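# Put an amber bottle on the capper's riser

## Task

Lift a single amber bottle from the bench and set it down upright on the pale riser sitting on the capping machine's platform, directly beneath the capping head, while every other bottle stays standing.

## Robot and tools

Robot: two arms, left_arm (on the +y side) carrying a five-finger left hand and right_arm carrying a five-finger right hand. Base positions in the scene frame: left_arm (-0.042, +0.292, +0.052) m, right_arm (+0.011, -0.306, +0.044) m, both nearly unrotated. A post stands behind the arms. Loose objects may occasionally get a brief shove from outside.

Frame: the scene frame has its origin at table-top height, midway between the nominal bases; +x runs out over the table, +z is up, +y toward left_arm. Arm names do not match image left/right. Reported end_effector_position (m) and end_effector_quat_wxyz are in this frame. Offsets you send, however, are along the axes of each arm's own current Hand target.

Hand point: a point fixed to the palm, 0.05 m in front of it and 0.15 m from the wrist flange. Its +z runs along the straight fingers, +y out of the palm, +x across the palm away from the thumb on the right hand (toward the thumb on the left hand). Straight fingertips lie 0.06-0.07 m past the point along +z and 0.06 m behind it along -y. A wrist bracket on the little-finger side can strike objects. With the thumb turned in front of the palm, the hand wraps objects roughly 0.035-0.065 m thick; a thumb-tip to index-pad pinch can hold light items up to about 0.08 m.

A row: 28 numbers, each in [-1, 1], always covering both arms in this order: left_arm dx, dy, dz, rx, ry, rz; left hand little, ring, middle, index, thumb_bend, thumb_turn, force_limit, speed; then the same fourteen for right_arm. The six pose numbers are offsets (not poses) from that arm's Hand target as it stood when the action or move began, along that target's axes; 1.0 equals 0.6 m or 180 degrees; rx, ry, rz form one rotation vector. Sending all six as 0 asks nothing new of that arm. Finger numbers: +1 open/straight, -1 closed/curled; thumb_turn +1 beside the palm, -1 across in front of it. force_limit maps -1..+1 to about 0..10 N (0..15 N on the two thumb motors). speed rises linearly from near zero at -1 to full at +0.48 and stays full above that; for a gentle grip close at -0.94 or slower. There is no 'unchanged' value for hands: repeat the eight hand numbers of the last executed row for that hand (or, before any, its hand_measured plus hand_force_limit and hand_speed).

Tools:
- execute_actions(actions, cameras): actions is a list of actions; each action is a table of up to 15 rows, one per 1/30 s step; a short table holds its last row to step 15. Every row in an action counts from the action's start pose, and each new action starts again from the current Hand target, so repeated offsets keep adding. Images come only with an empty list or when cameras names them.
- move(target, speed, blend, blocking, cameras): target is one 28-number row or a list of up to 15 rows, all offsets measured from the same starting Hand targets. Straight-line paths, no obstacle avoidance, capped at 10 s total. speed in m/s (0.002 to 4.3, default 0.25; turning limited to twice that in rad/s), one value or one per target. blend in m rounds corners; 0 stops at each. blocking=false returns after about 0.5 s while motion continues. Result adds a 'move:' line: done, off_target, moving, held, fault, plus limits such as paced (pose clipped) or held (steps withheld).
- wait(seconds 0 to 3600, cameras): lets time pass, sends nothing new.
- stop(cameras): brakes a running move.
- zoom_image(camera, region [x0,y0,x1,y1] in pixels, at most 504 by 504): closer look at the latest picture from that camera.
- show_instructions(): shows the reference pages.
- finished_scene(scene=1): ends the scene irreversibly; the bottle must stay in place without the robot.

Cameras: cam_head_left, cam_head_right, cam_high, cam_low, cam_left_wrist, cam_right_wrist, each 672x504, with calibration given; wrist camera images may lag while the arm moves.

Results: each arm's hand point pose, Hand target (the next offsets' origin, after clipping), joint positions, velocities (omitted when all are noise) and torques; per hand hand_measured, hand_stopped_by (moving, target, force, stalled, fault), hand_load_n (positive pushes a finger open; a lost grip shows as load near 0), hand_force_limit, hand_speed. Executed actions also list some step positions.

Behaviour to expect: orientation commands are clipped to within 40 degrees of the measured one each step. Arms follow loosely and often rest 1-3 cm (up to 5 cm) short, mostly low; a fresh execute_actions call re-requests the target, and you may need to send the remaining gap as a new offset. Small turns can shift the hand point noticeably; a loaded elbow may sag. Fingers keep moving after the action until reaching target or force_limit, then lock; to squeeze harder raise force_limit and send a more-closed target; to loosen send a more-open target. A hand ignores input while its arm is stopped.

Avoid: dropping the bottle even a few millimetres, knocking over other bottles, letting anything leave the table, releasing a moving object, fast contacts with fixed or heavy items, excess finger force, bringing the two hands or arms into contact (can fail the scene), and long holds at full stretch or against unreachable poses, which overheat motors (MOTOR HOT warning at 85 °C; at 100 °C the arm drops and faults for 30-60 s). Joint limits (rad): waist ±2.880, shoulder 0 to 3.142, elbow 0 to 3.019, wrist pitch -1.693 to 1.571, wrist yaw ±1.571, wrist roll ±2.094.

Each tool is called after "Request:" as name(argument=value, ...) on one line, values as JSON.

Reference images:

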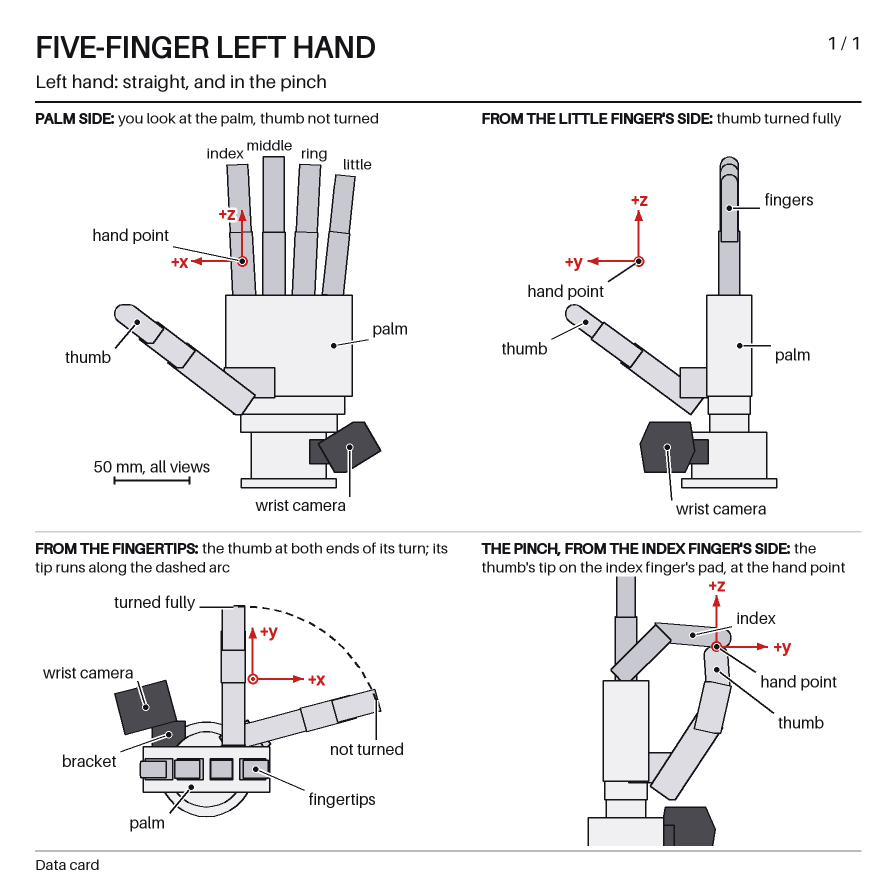

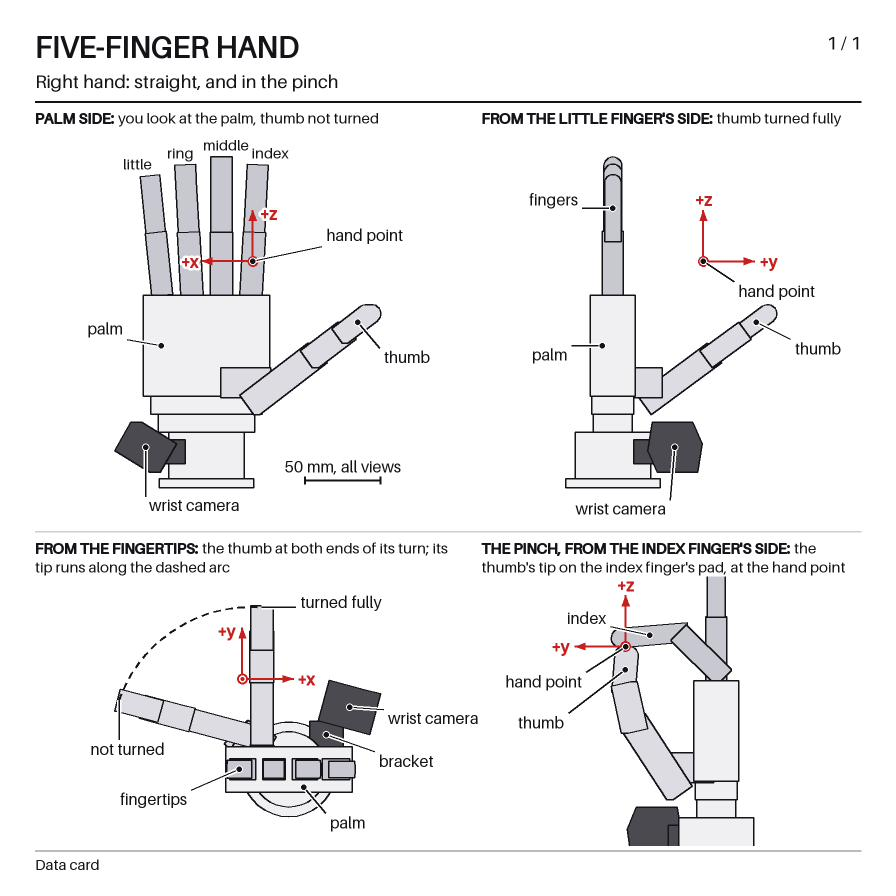

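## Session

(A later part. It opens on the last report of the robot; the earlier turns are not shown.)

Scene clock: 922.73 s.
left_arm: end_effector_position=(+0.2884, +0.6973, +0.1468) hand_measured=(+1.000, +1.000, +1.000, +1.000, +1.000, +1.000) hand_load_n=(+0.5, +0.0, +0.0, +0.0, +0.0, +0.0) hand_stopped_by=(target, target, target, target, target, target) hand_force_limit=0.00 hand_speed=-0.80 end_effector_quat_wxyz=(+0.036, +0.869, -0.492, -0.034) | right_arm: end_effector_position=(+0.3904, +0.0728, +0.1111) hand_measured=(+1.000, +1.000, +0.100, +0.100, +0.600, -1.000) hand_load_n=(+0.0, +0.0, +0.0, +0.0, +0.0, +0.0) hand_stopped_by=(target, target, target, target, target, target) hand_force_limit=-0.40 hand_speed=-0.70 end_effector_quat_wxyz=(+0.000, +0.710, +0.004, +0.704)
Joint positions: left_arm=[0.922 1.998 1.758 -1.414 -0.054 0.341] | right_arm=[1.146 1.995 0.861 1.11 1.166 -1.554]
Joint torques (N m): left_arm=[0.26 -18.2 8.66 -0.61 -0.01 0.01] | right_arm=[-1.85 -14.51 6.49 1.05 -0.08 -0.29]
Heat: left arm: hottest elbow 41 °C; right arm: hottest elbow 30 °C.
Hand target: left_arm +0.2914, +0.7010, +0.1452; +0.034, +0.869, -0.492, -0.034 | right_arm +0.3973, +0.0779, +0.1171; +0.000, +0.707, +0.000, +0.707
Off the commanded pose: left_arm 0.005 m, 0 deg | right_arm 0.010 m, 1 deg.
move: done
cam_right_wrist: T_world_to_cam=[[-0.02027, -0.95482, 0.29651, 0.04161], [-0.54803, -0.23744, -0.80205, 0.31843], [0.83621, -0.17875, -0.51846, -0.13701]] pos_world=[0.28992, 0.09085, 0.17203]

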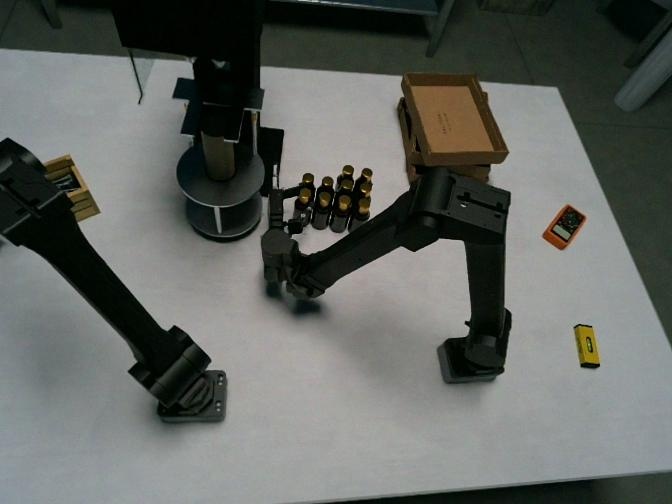

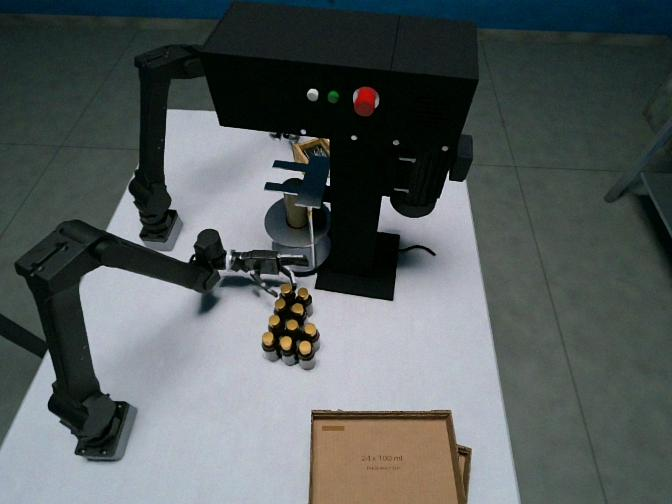

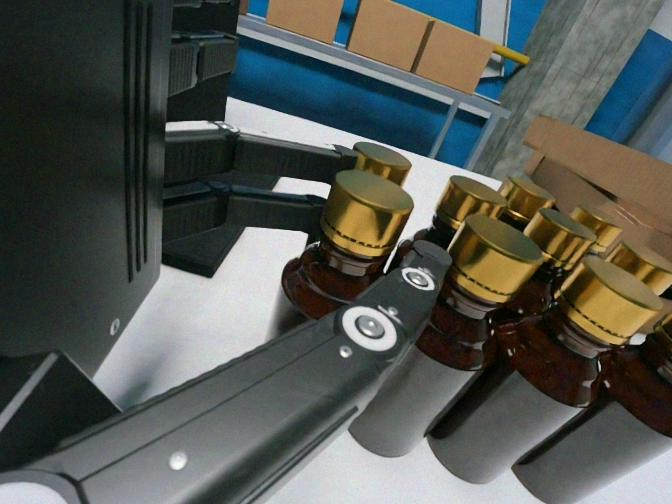

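Request:
move(target=[0,0,0,0,0,0,1,1,1,1,1,1,0,-0.8,0,0,0,0,0,0,1,1,0.05,0.05,0.48,-1,-0.6,-0.9], speed=0.06, cameras=["cam_high","cam_right_wrist"])

Request:
zoom_image(camera="cam_right_wrist", region=[290, 130, 540, 380])

Request:
zoom_image(camera="cam_high", region=[250, 250, 320, 320])

Scene clock: 955.20 s.
left_arm: end_effector_position=(+0.2884, +0.6973, +0.1468) hand_measured=(+1.000, +1.000, +1.000, +1.000, +1.000, +1.000) hand_load_n=(+0.0, +0.0, +0.0, +0.0, +0.0, +0.0) hand_stopped_by=(target, target, target, target, target, target) hand_force_limit=0.00 hand_speed=-0.80 end_effector_quat_wxyz=(+0.036, +0.869, -0.492, -0.034) | right_arm: end_effector_position=(+0.3904, +0.0729, +0.1111) hand_measured=(+1.000, +1.000, +0.050, +0.050, +0.480, -1.000) hand_load_n=(+0.0, +0.0, +0.0, +0.0, +0.0, +0.0) hand_stopped_by=(target, target, target, target, target, target) hand_force_limit=-0.60 hand_speed=-0.90 end_effector_quat_wxyz=(+0.000, +0.710, +0.004, +0.704)
Joint positions: left_arm=[0.922 1.998 1.758 -1.414 -0.054 0.341] | right_arm=[1.146 1.995 0.861 1.11 1.166 -1.554]
Joint torques (N m): left_arm=[0.21 -18.14 8.68 -0.61 0 0.01] | right_arm=[-0.38 -14.39 6.32 1.39 -0.17 -0.34]
Heat: left arm: hottest elbow 41 °C; right arm: hottest elbow 30 °C.
Hand target: left_arm +0.2914, +0.7010, +0.1452; +0.034, +0.869, -0.492, -0.034 | right_arm +0.3973, +0.0779, +0.1171; +0.000, +0.707, +0.000, +0.707
Off the commanded pose: left_arm 0.005 m, 0 deg | right_arm 0.010 m, 1 deg.
move: done
cam_right_wrist: T_world_to_cam=[[-0.01987, -0.9548, 0.29659, 0.04158], [-0.54793, -0.23773, -0.80203, 0.31845], [0.83629, -0.17844, -0.51844, -0.13704]] pos_world=[0.28992, 0.09095, 0.17203]

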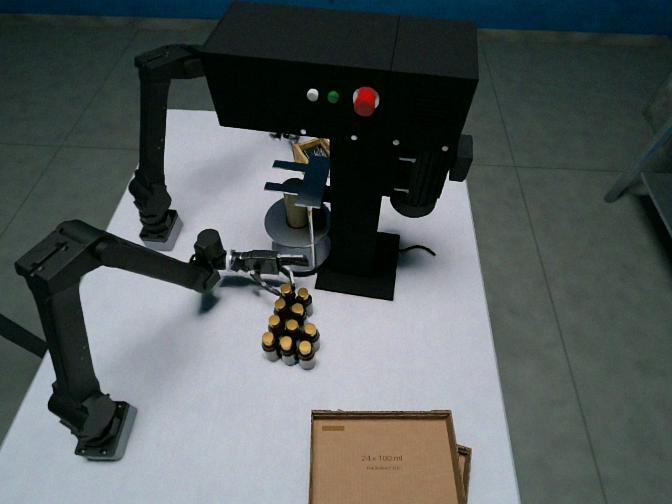

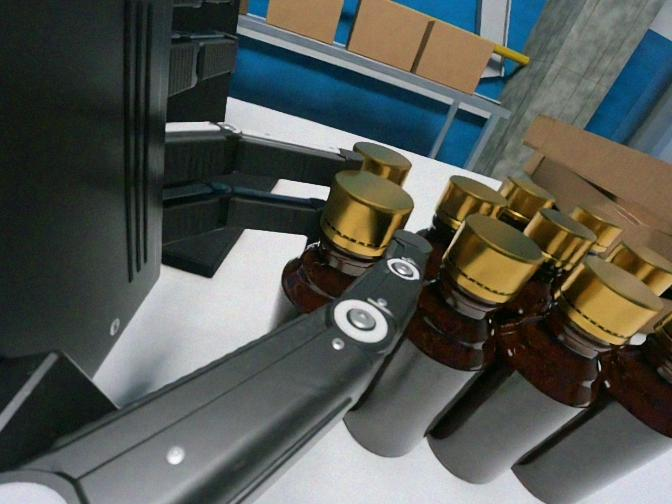

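Scaled by 2.016 from the camera's image (finer frame: 960x720).

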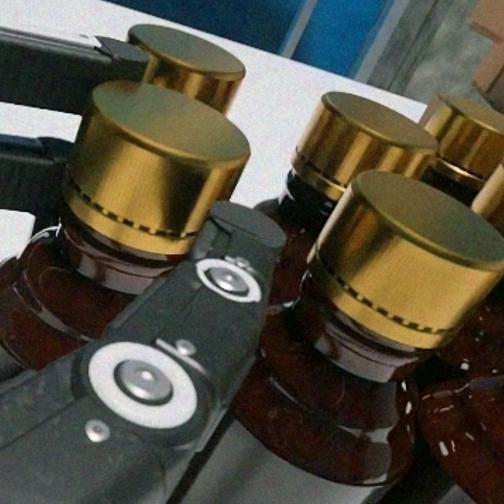

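Scaled by 7.200 from the camera's image (finer frame: 960x720).

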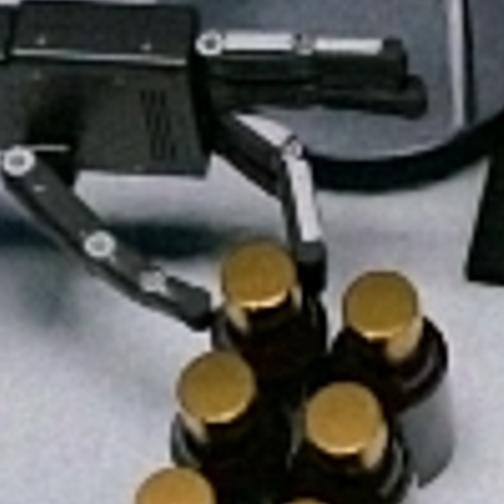

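Request:
move(target=[0,0,0,0,0,0,1,1,1,1,1,1,0,-0.8,0,0,0,0,0,0,1,1,-0.2,-0.2,0.15,-1,-0.6,-0.94], speed=0.06, cameras=["cam_high","cam_right_wrist","cam_head_left"])

Request:
zoom_image(camera="cam_right_wrist", region=[290, 130, 540, 380])

Request:
zoom_image(camera="cam_high", region=[250, 250, 320, 320])

Scene clock: 965.87 s.
left_arm: end_effector_position=(+0.2884, +0.6973, +0.1468) hand_measured=(+1.000, +1.000, +1.000, +1.000, +1.000, +1.000) hand_load_n=(+0.0, +0.0, +0.0, +0.0, +0.0, +0.0) hand_stopped_by=(target, target, target, target, target, target) hand_force_limit=0.00 hand_speed=-0.80 end_effector_quat_wxyz=(+0.036, +0.869, -0.492, -0.034) | right_arm: end_effector_position=(+0.3906, +0.0735, +0.1111) hand_measured=(+1.000, +1.000, +0.006, -0.010, +0.450, -1.000) hand_load_n=(+0.0, +0.0, +2.0, +2.5, +3.5, +0.5) hand_stopped_by=(target, target, force, force, force, target) hand_force_limit=-0.60 hand_speed=-0.94 end_effector_quat_wxyz=(-0.001, +0.710, +0.005, +0.704)
Joint positions: left_arm=[0.922 1.998 1.758 -1.414 -0.054 0.341] | right_arm=[1.146 1.995 0.861 1.11 1.163 -1.554]
Joint torques (N m): left_arm=[0.26 -18.14 8.66 -0.59 0 0.01] | right_arm=[-1.67 -14.15 6.31 1.25 -0.03 -0.32]
Heat: left arm: hottest elbow 41 °C; right arm: hottest elbow 30 °C.
Hand target: left_arm +0.2914, +0.7010, +0.1452; +0.034, +0.869, -0.492, -0.034 | right_arm +0.3972, +0.0779, +0.1171; +0.000, +0.707, +0.000, +0.707
Off the commanded pose: left_arm 0.005 m, 0 deg | right_arm 0.010 m, 1 deg.
move: done
cam_right_wrist: T_world_to_cam=[[-0.01693, -0.95476, 0.29689, 0.04095], [-0.54727, -0.23966, -0.80191, 0.31853], [0.83679, -0.17605, -0.51845, -0.13743]] pos_world=[0.29002, 0.09124, 0.17203]
Images, in order (width x height): cam_head_left 672x504, cam_high 672x504, cam_right_wrist 672x504.

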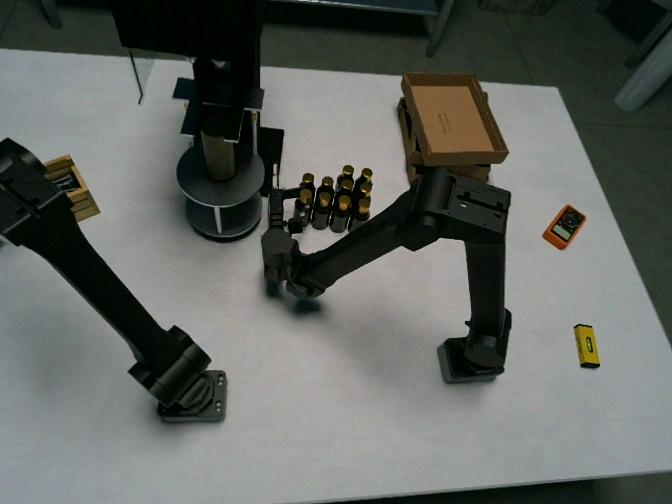

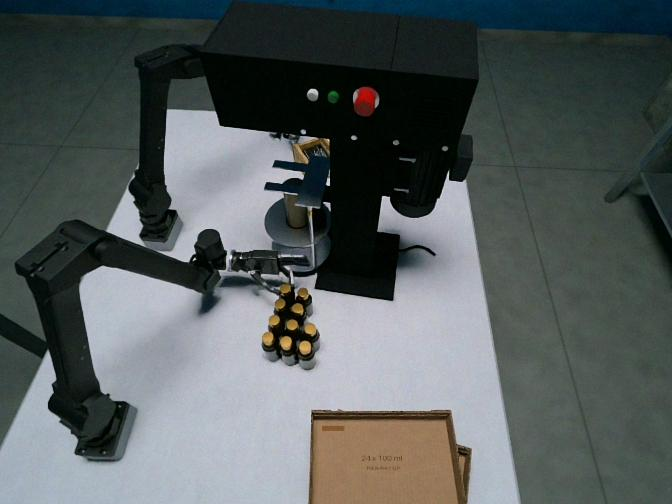

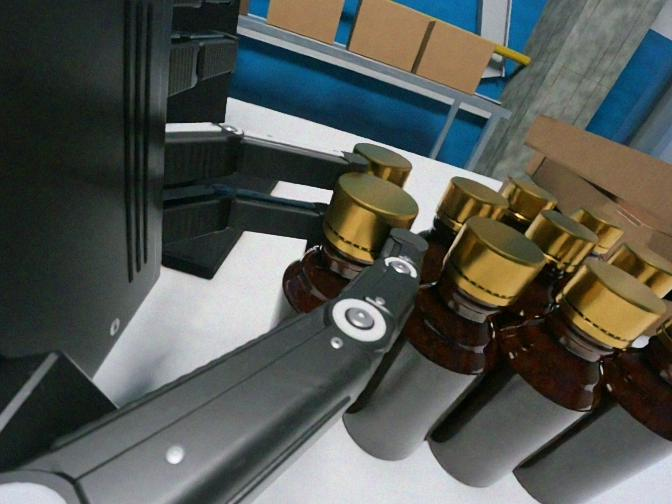

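Scaled by 2.016 from the camera's image (finer frame: 960x720).

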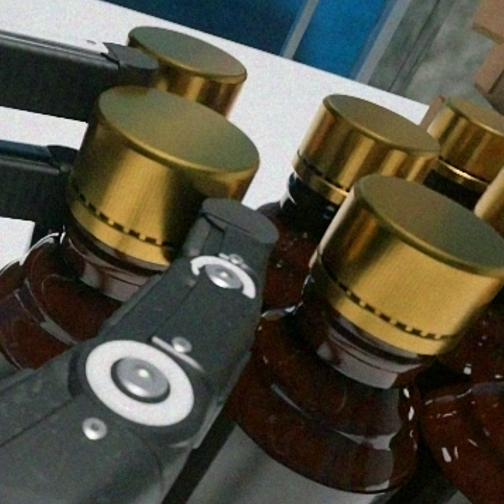

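Scaled by 7.200 from the camera's image (finer frame: 960x720).

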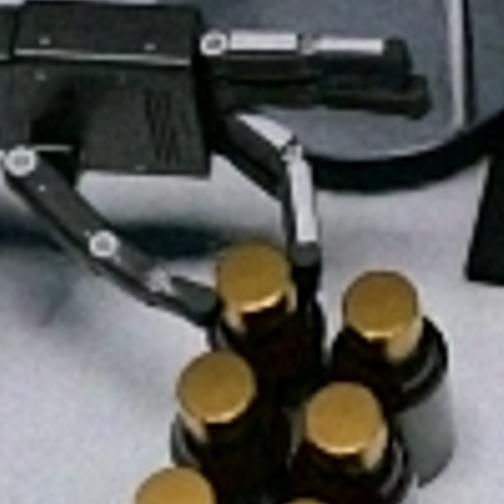

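Request:
move(target=[0,0,0,0,0,0,1,1,1,1,1,1,0,-0.8,0,0,0,0,0,0,1,1,-0.3,-0.3,0.05,-1,-0.35,-0.94], speed=0.06, cameras=["cam_right_wrist"])

Scene clock: 976.37 s.
left_arm: end_effector_position=(+0.2884, +0.6973, +0.1468) hand_measured=(+1.000, +1.000, +1.000, +1.000, +1.000, +1.000) hand_load_n=(+0.0, +0.0, +0.0, +0.0, +0.0, +0.0) hand_stopped_by=(target, target, target, target, target, target) hand_force_limit=0.00 hand_speed=-0.80 end_effector_quat_wxyz=(+0.036, +0.869, -0.492, -0.034) | right_arm: end_effector_position=(+0.3906, +0.0736, +0.1111) hand_measured=(+1.000, +1.000, -0.004, -0.026, +0.448, -1.000) hand_load_n=(+0.0, +0.0, +4.5, +2.5, +6.0, +0.0) hand_stopped_by=(target, target, force, force, force, target) hand_force_limit=-0.35 hand_speed=-0.94 end_effector_quat_wxyz=(-0.002, +0.710, +0.005, +0.704)
Joint positions: left_arm=[0.922 1.998 1.758 -1.414 -0.054 0.341] | right_arm=[1.146 1.995 0.861 1.11 1.162 -1.554]
Joint torques (N m): left_arm=[0.26 -18.2 8.69 -0.59 0 0.01] | right_arm=[-1.55 -15.03 6.39 1.39 -0.05 -0.32]
Heat: left arm: hottest elbow 41 °C; right arm: hottest elbow 30 °C.
Hand target: left_arm +0.2914, +0.7010, +0.1452; +0.034, +0.869, -0.492, -0.034 | right_arm +0.3972, +0.0779, +0.1171; +0.000, +0.707, +0.000, +0.707
Off the commanded pose: left_arm 0.005 m, 0 deg | right_arm 0.010 m, 1 deg.
move: done
cam_right_wrist: T_world_to_cam=[[-0.01621, -0.95478, 0.29688, 0.04083], [-0.54713, -0.24005, -0.80189, 0.3186], [0.83689, -0.17543, -0.51849, -0.13758]] pos_world=[0.29012, 0.09133, 0.17203]

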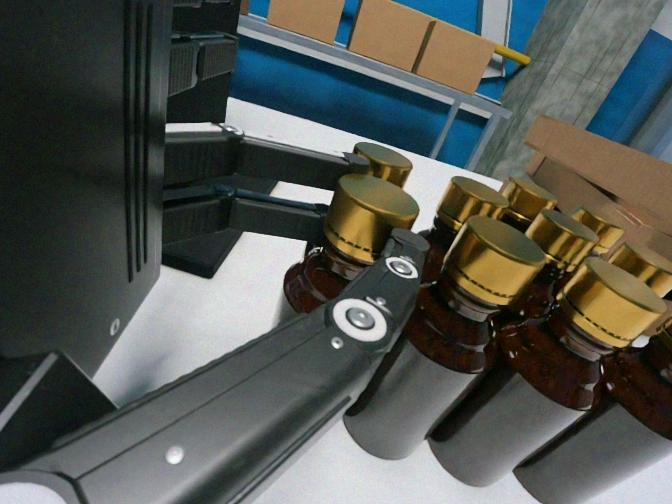

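Request:
move(target=[[0,0,0,0,0,0,1,1,1,1,1,1,0,-0.8,0.0667,0,-0.01,0,0,0,1,1,-0.3,-0.3,0.05,-1,-0.35,-0.94],[0,0,0,0,0,0,1,1,1,1,1,1,0,-0.8,0.2333,0,-0.1333,0,0,0,1,1,-0.3,-0.3,0.05,-1,-0.35,-0.94]], speed=[0.05,0.1], blend=[0.02,0], cameras=["all"])

Scene clock: 987.27 s.
left_arm: end_effector_position=(+0.2884, +0.6973, +0.1468) hand_measured=(+1.000, +1.000, +1.000, +1.000, +1.000, +1.000) hand_load_n=(+0.0, +0.0, +0.0, +0.0, -0.5, +0.0) hand_stopped_by=(target, target, target, target, target, target) hand_force_limit=0.00 hand_speed=-0.80 end_effector_quat_wxyz=(+0.036, +0.869, -0.492, -0.034) | right_arm: end_effector_position=(+0.3203, +0.0762, +0.2461) hand_measured=(+1.000, +1.000, -0.004, -0.026, +0.448, -1.000) hand_load_n=(+0.0, +0.0, +5.0, +1.5, +6.0, +1.5) hand_stopped_by=(target, target, force, force, force, target) hand_force_limit=-0.35 hand_speed=-0.94 end_effector_quat_wxyz=(+0.004, +0.709, +0.000, +0.705)
Joint positions: left_arm=[0.922 1.998 1.758 -1.414 -0.054 0.341] | right_arm=[1.29 1.631 0.851 0.758 1.322 -1.554]
Joint torques (N m): left_arm=[0.26 -18.14 8.68 -0.59 0 0.01] | right_arm=[0.21 -14.33 7.16 0.84 -0.02 -0.34]
Heat: left arm: hottest elbow 41 °C; right arm: hottest elbow 29 °C.
Hand target: left_arm +0.2914, +0.7010, +0.1452; +0.034, +0.869, -0.492, -0.034 | right_arm +0.3174, +0.0780, +0.2572; +0.000, +0.707, +0.000, +0.707
Off the commanded pose: left_arm 0.005 m, 0 deg | right_arm 0.012 m, 0 deg.
move: off_target (right_arm)
cam_right_wrist: T_world_to_cam=[[-0.03226, -0.95448, 0.29653, 0.00729], [-0.54761, -0.23131, -0.80412, 0.38911], [0.83611, -0.18833, -0.51522, -0.0078]] pos_world=[0.21984, 0.09549, 0.30671]

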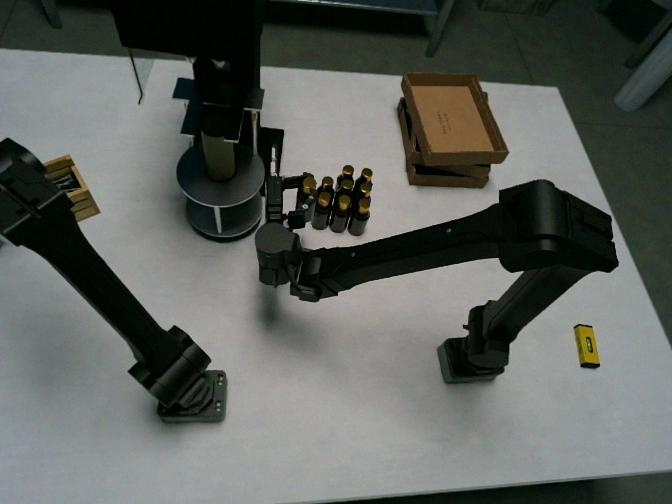

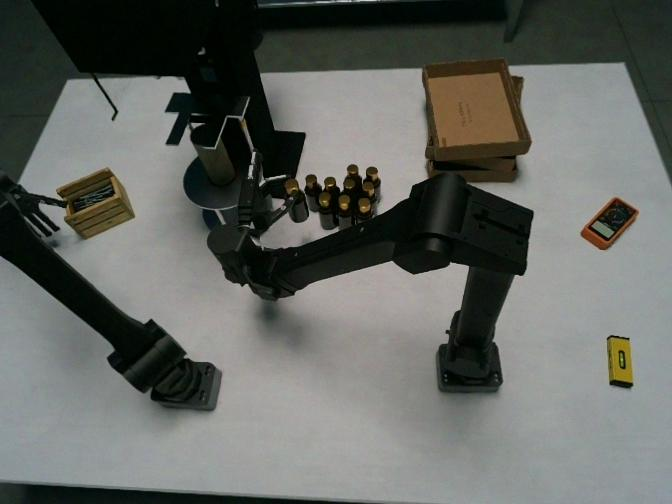

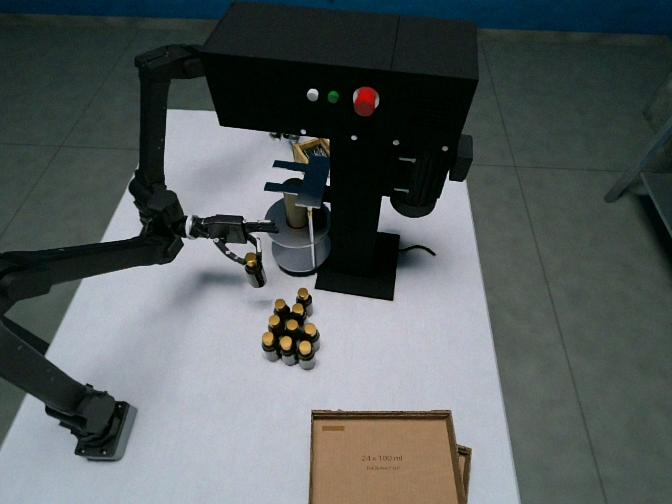

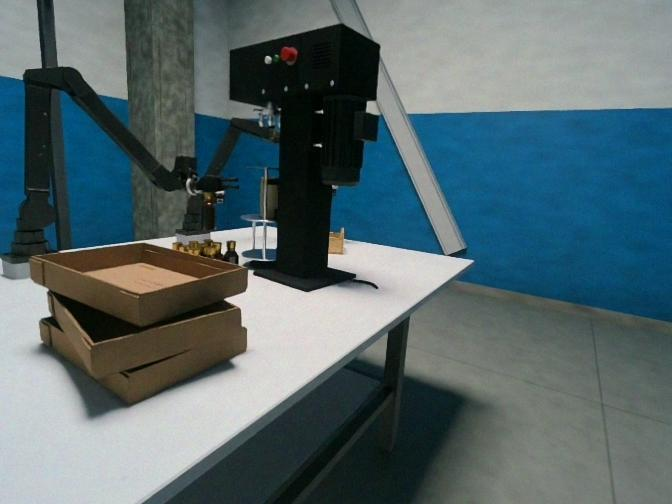

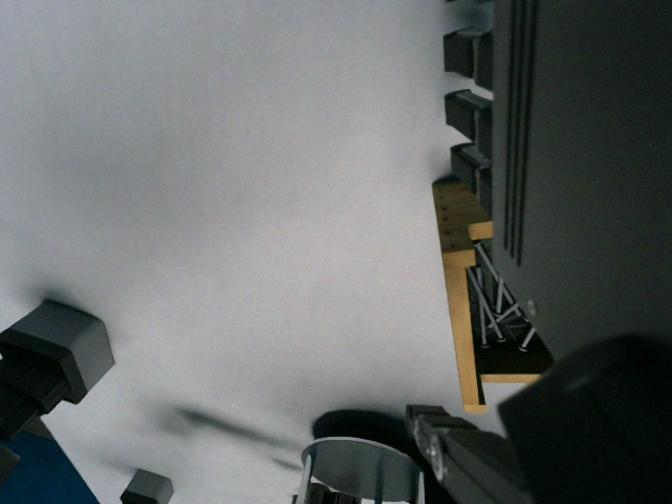

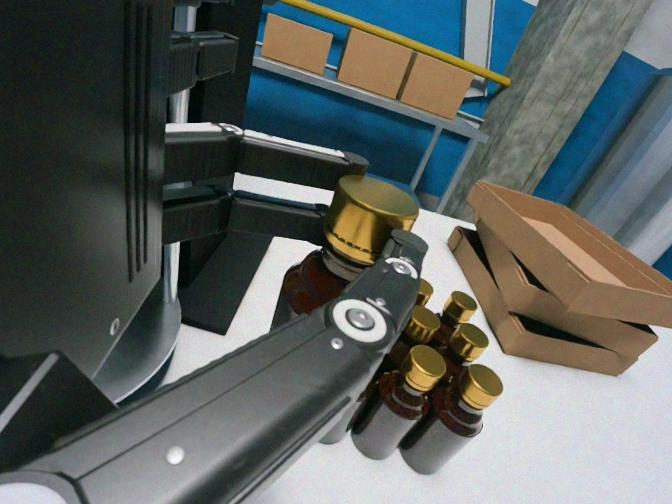

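Request:
zoom_image(camera="cam_low", region=[150, 150, 290, 270])

Request:
zoom_image(camera="cam_high", region=[200, 200, 340, 340])

Request:
zoom_image(camera="cam_head_right", region=[220, 140, 360, 270])

Request:
zoom_image(camera="cam_head_left", region=[240, 130, 380, 260])

Scaled by 3.600 from the camera's image (finer frame: 960x720).

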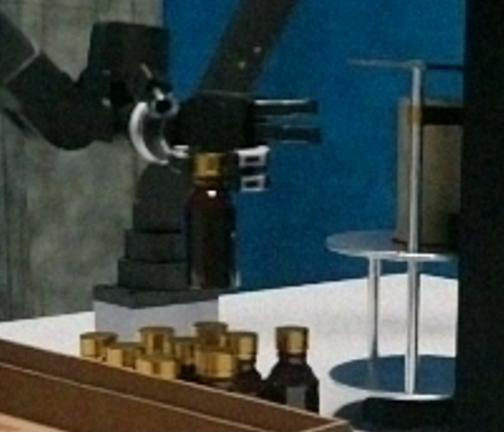

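Scaled by 3.600 from the camera's image (finer frame: 960x720).

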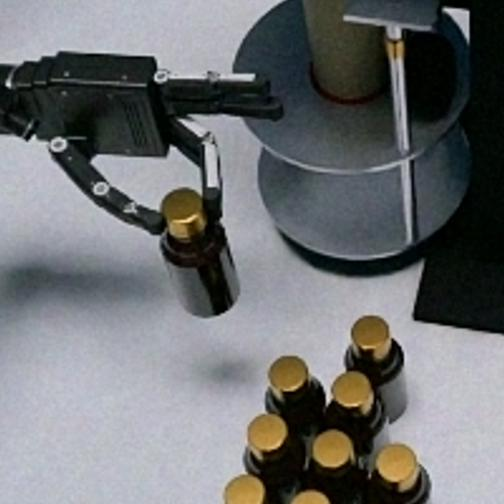

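Scaled by 3.600 from the camera's image (finer frame: 960x720).

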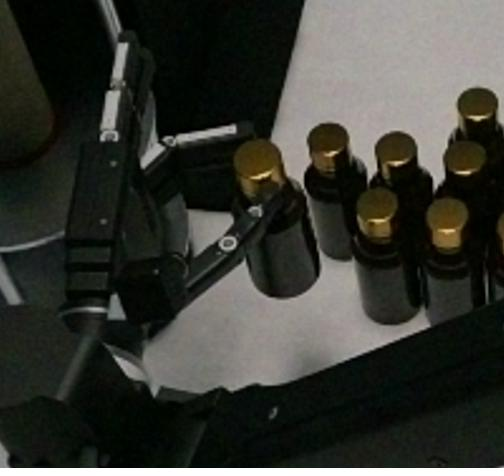

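Scaled by 3.600 from the camera's image (finer frame: 960x720).

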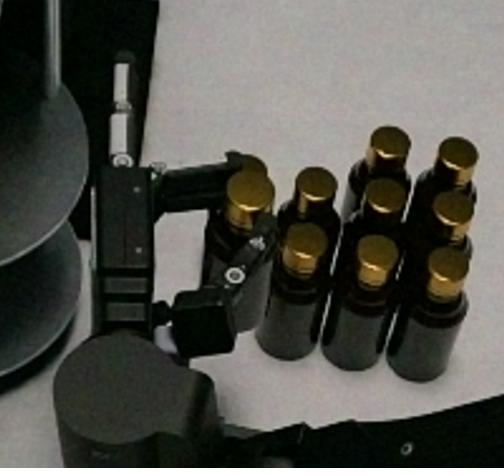

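Request:
move(target=[0,0,0,0,0,0,1,1,1,1,1,1,0,-0.8,0.288,-0.07,-0.045,0.0556,0,0,1,1,-0.3,-0.3,0.05,-1,-0.35,-0.94], speed=0.1, cameras=["all"])

Scene clock: 1068.73 s.
left_arm: end_effector_position=(+0.2884, +0.6973, +0.1468) hand_measured=(+1.000, +1.000, +1.000, +1.000, +1.000, +1.000) hand_load_n=(-0.5, +0.0, +0.0, +0.0, +0.0, +0.0) hand_stopped_by=(target, target, target, target, target, target) hand_force_limit=0.00 hand_speed=-0.80 end_effector_quat_wxyz=(+0.036, +0.869, -0.492, -0.034) | right_arm: end_effector_position=(+0.2932, +0.1114, +0.3943) hand_measured=(+1.000, +1.000, -0.004, -0.026, +0.448, -1.000) hand_load_n=(+0.0, +0.0, +5.0, +2.0, +6.0, +1.5) hand_stopped_by=(target, target, force, force, force, target) hand_force_limit=-0.35 hand_speed=-0.94 end_effector_quat_wxyz=(-0.039, +0.712, +0.077, +0.697)
Joint positions: left_arm=[0.922 1.998 1.758 -1.414 -0.054 0.341] | right_arm=[1.366 1.387 1.049 0.265 1.227 -1.554]
Joint torques (N m): left_arm=[0.26 -18.14 8.68 -0.59 0 0.02] | right_arm=[0.26 -11.99 13.18 1.05 -0.01 -0.34]
Heat: left arm: hottest elbow 42 °C; right arm: hottest elbow 30 °C.
Hand target: left_arm +0.2914, +0.7010, +0.1452; +0.034, +0.869, -0.492, -0.034 | right_arm +0.2905, +0.1199, +0.4300; -0.062, +0.705, +0.061, +0.704
Off the commanded pose: left_arm 0.005 m, 0 deg | right_arm 0.037 m, 3 deg.
move: off_target (right_arm)
cam_right_wrist: T_world_to_cam=[[0.13365, -0.93028, 0.34164, -0.07311], [-0.50927, -0.3602, -0.7816, 0.49573], [0.85016, -0.06952, -0.52191, 0.08308]] pos_world=[0.1916, 0.11632, 0.4558]

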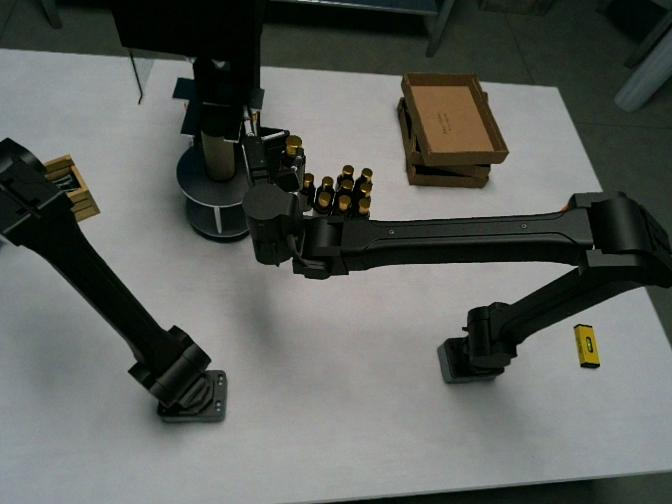

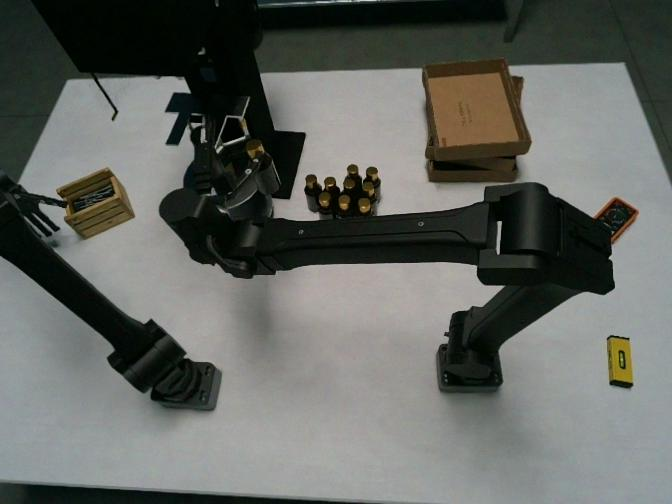

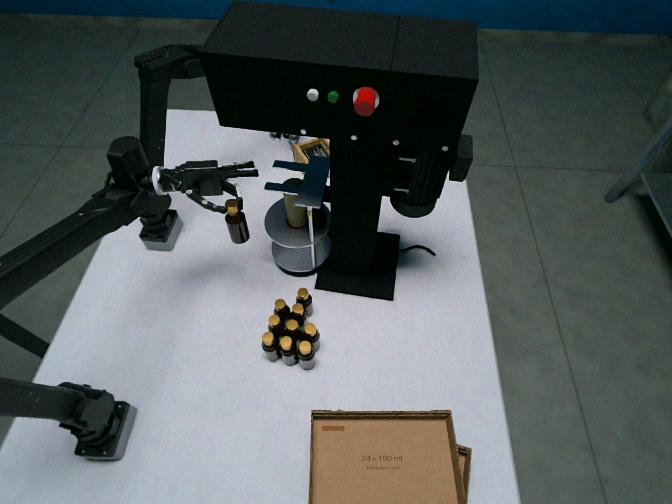

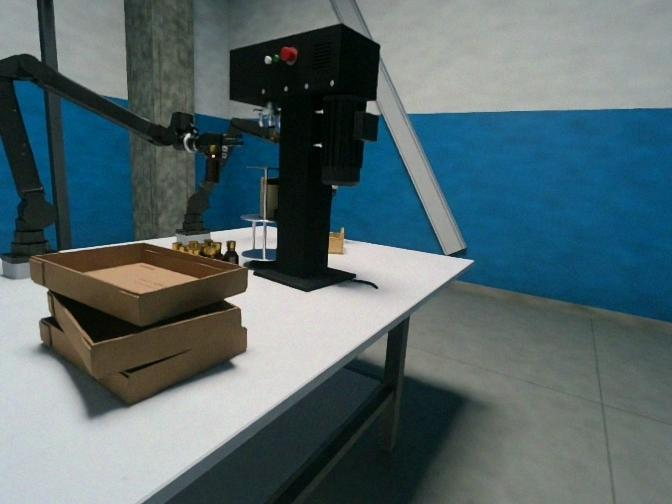

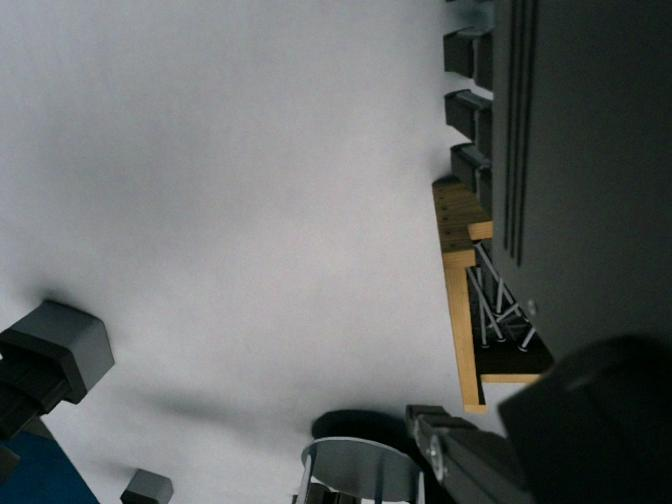

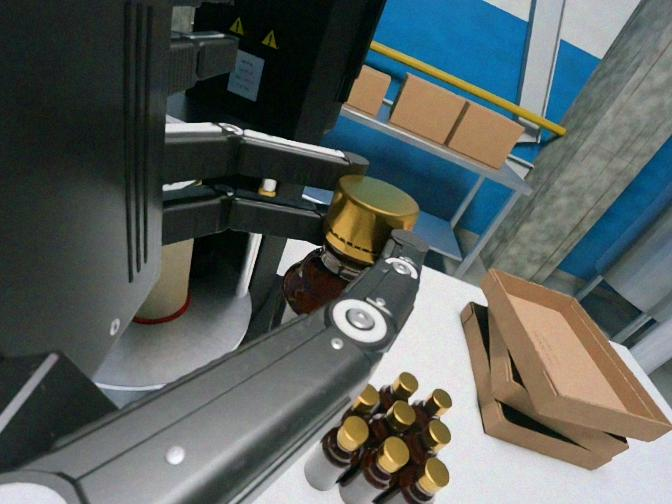

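Request:
zoom_image(camera="cam_head_left", region=[160, 80, 320, 240])

Request:
zoom_image(camera="cam_head_right", region=[150, 80, 290, 220])

Request:
zoom_image(camera="cam_high", region=[150, 130, 340, 290])

Request:
zoom_image(camera="cam_low", region=[160, 90, 300, 230])

Scaled by 3.150 from the camera's image (finer frame: 960x720).

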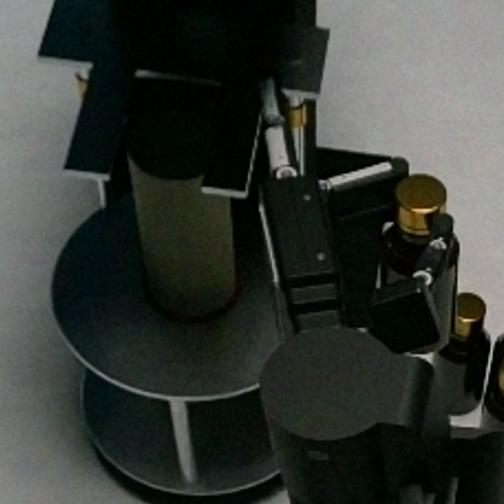

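Scaled by 3.600 from the camera's image (finer frame: 960x720).

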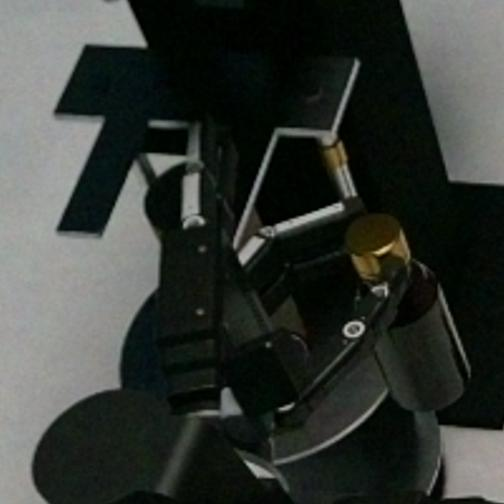

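Scaled by 2.653 from the camera's image (finer frame: 960x720).

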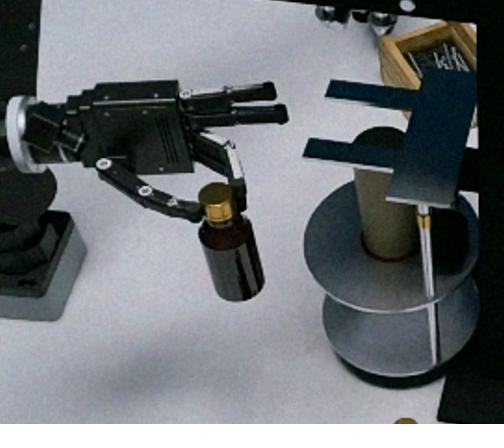

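Scaled by 3.600 from the camera's image (finer frame: 960x720).

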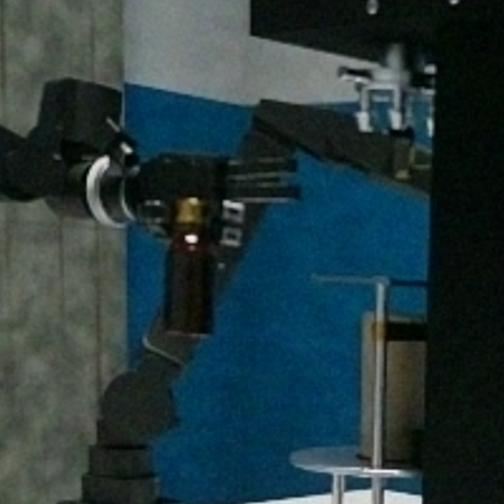

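Request:
zoom_image(camera="cam_head_left", region=[110, 30, 210, 130])

Request:
zoom_image(camera="cam_head_right", region=[70, 50, 170, 150])

Scaled by 5.040 from the camera's image (finer frame: 960x720).

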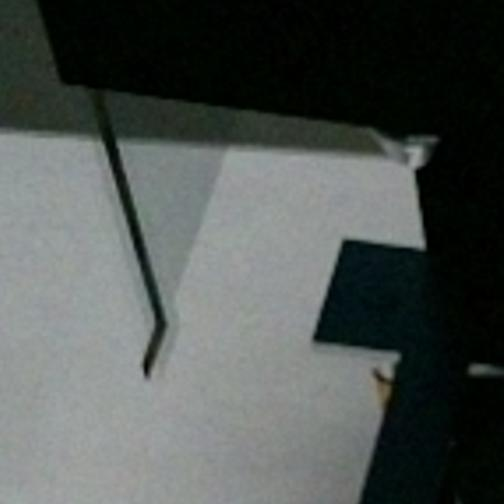

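Scaled by 5.040 from the camera's image (finer frame: 960x720).

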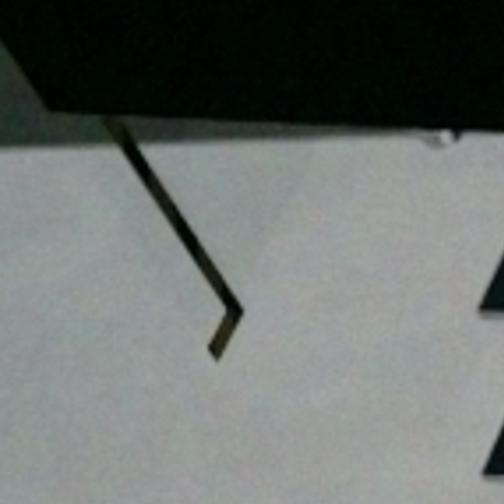

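Request:
move(target=[[0,0,0,0,0,0,1,1,1,1,1,1,0,-0.8,0.01,0,0,0,0,0,-1,-1,-0.3,-0.3,0.05,-1,-0.35,-0.5],[0,0,0,0,0,0,1,1,1,1,1,1,0,-0.8,0.0617,-0.139,0.0085,0.1111,0,0,-1,-1,-0.3,-0.3,0.05,-1,-0.35,-0.5]], speed=0.08, cameras=["all"])

Scene clock: 1195.10 s.
left_arm: end_effector_position=(+0.2884, +0.6973, +0.1468) hand_measured=(+1.000, +1.000, +1.000, +1.000, +1.000, +1.000) hand_load_n=(+0.0, +0.0, +0.0, +0.0, +0.0, +0.0) hand_stopped_by=(target, target, target, target, target, target) hand_force_limit=0.00 hand_speed=-0.80 end_effector_quat_wxyz=(+0.036, +0.869, -0.492, -0.034) | right_arm: end_effector_position=(+0.2843, +0.1933, +0.4249) hand_measured=(-1.000, -1.000, -0.004, -0.026, +0.448, -1.000) hand_load_n=(+0.0, +0.0, +5.0, +2.0, +6.0, +1.5) hand_stopped_by=(target, target, force, force, force, target) hand_force_limit=-0.35 hand_speed=-0.50 end_effector_quat_wxyz=(-0.160, +0.696, +0.198, +0.671)
Joint positions: left_arm=[0.922 1.998 1.758 -1.414 -0.054 0.341] | right_arm=[1.383 1.387 1.147 0.164 0.896 -1.554]
Joint torques (N m): left_arm=[0.26 -18.14 8.66 -0.59 0 0.01] | right_arm=[0.21 -12.51 14.38 1.29 -0.02 -0.3]
Heat: left arm: hottest elbow 42 °C; right arm: hottest elbow 46 °C.
Hand target: left_arm +0.2914, +0.7010, +0.1452; +0.034, +0.869, -0.492, -0.034 | right_arm +0.2811, +0.2029, +0.4671; -0.183, +0.683, +0.183, +0.683
Off the commanded pose: left_arm 0.005 m, 0 deg | right_arm 0.043 m, 4 deg.
move: off_target (right_arm)
cam_right_wrist: T_world_to_cam=[[0.4506, -0.82795, 0.33387, -0.11284], [-0.37526, -0.51501, -0.77068, 0.5318], [0.81003, 0.22198, -0.54276, 0.07623]] pos_world=[0.18866, 0.16353, 0.4889]

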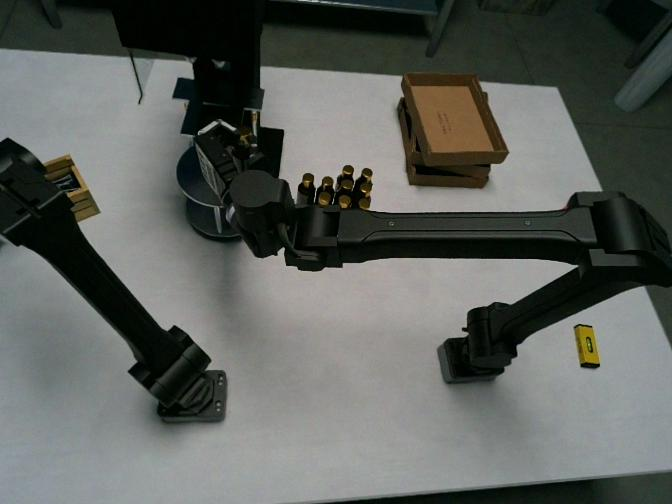

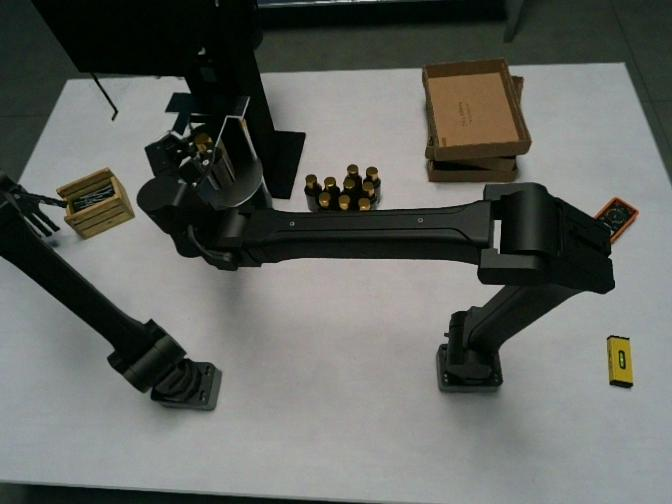

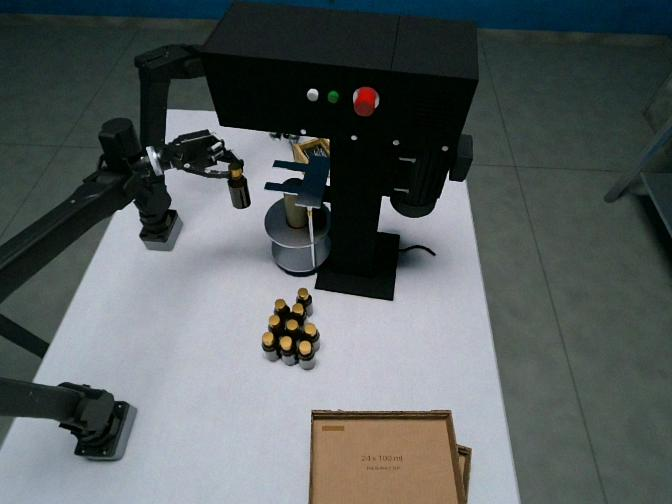

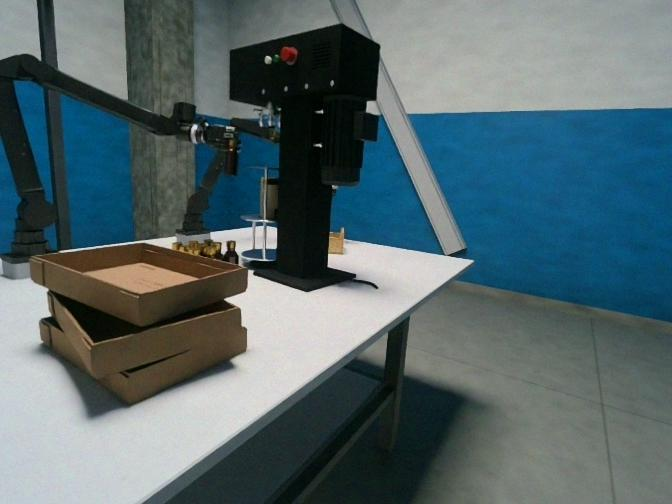

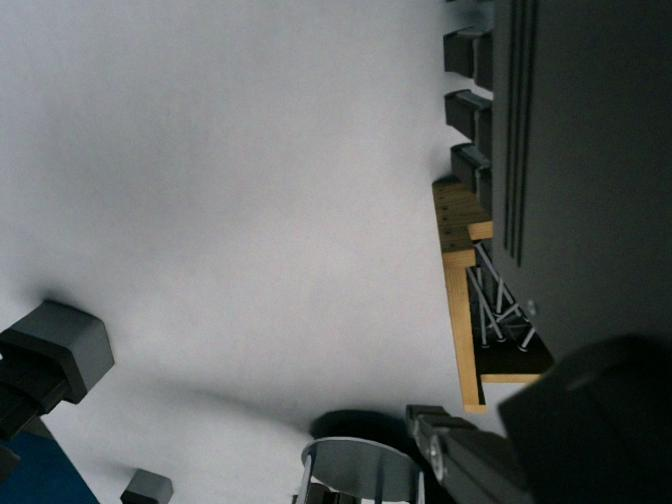

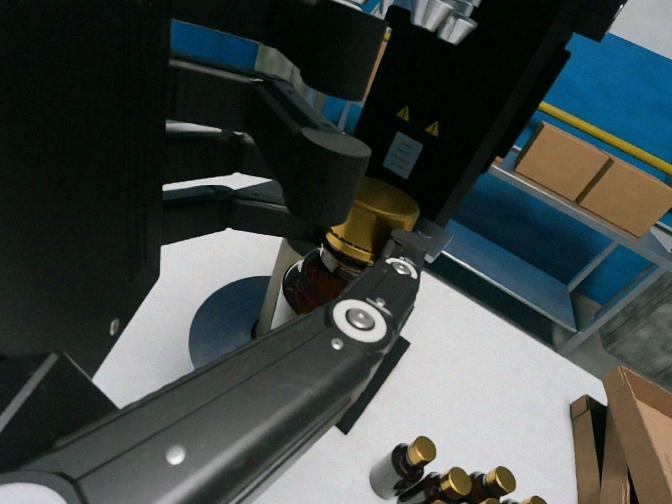

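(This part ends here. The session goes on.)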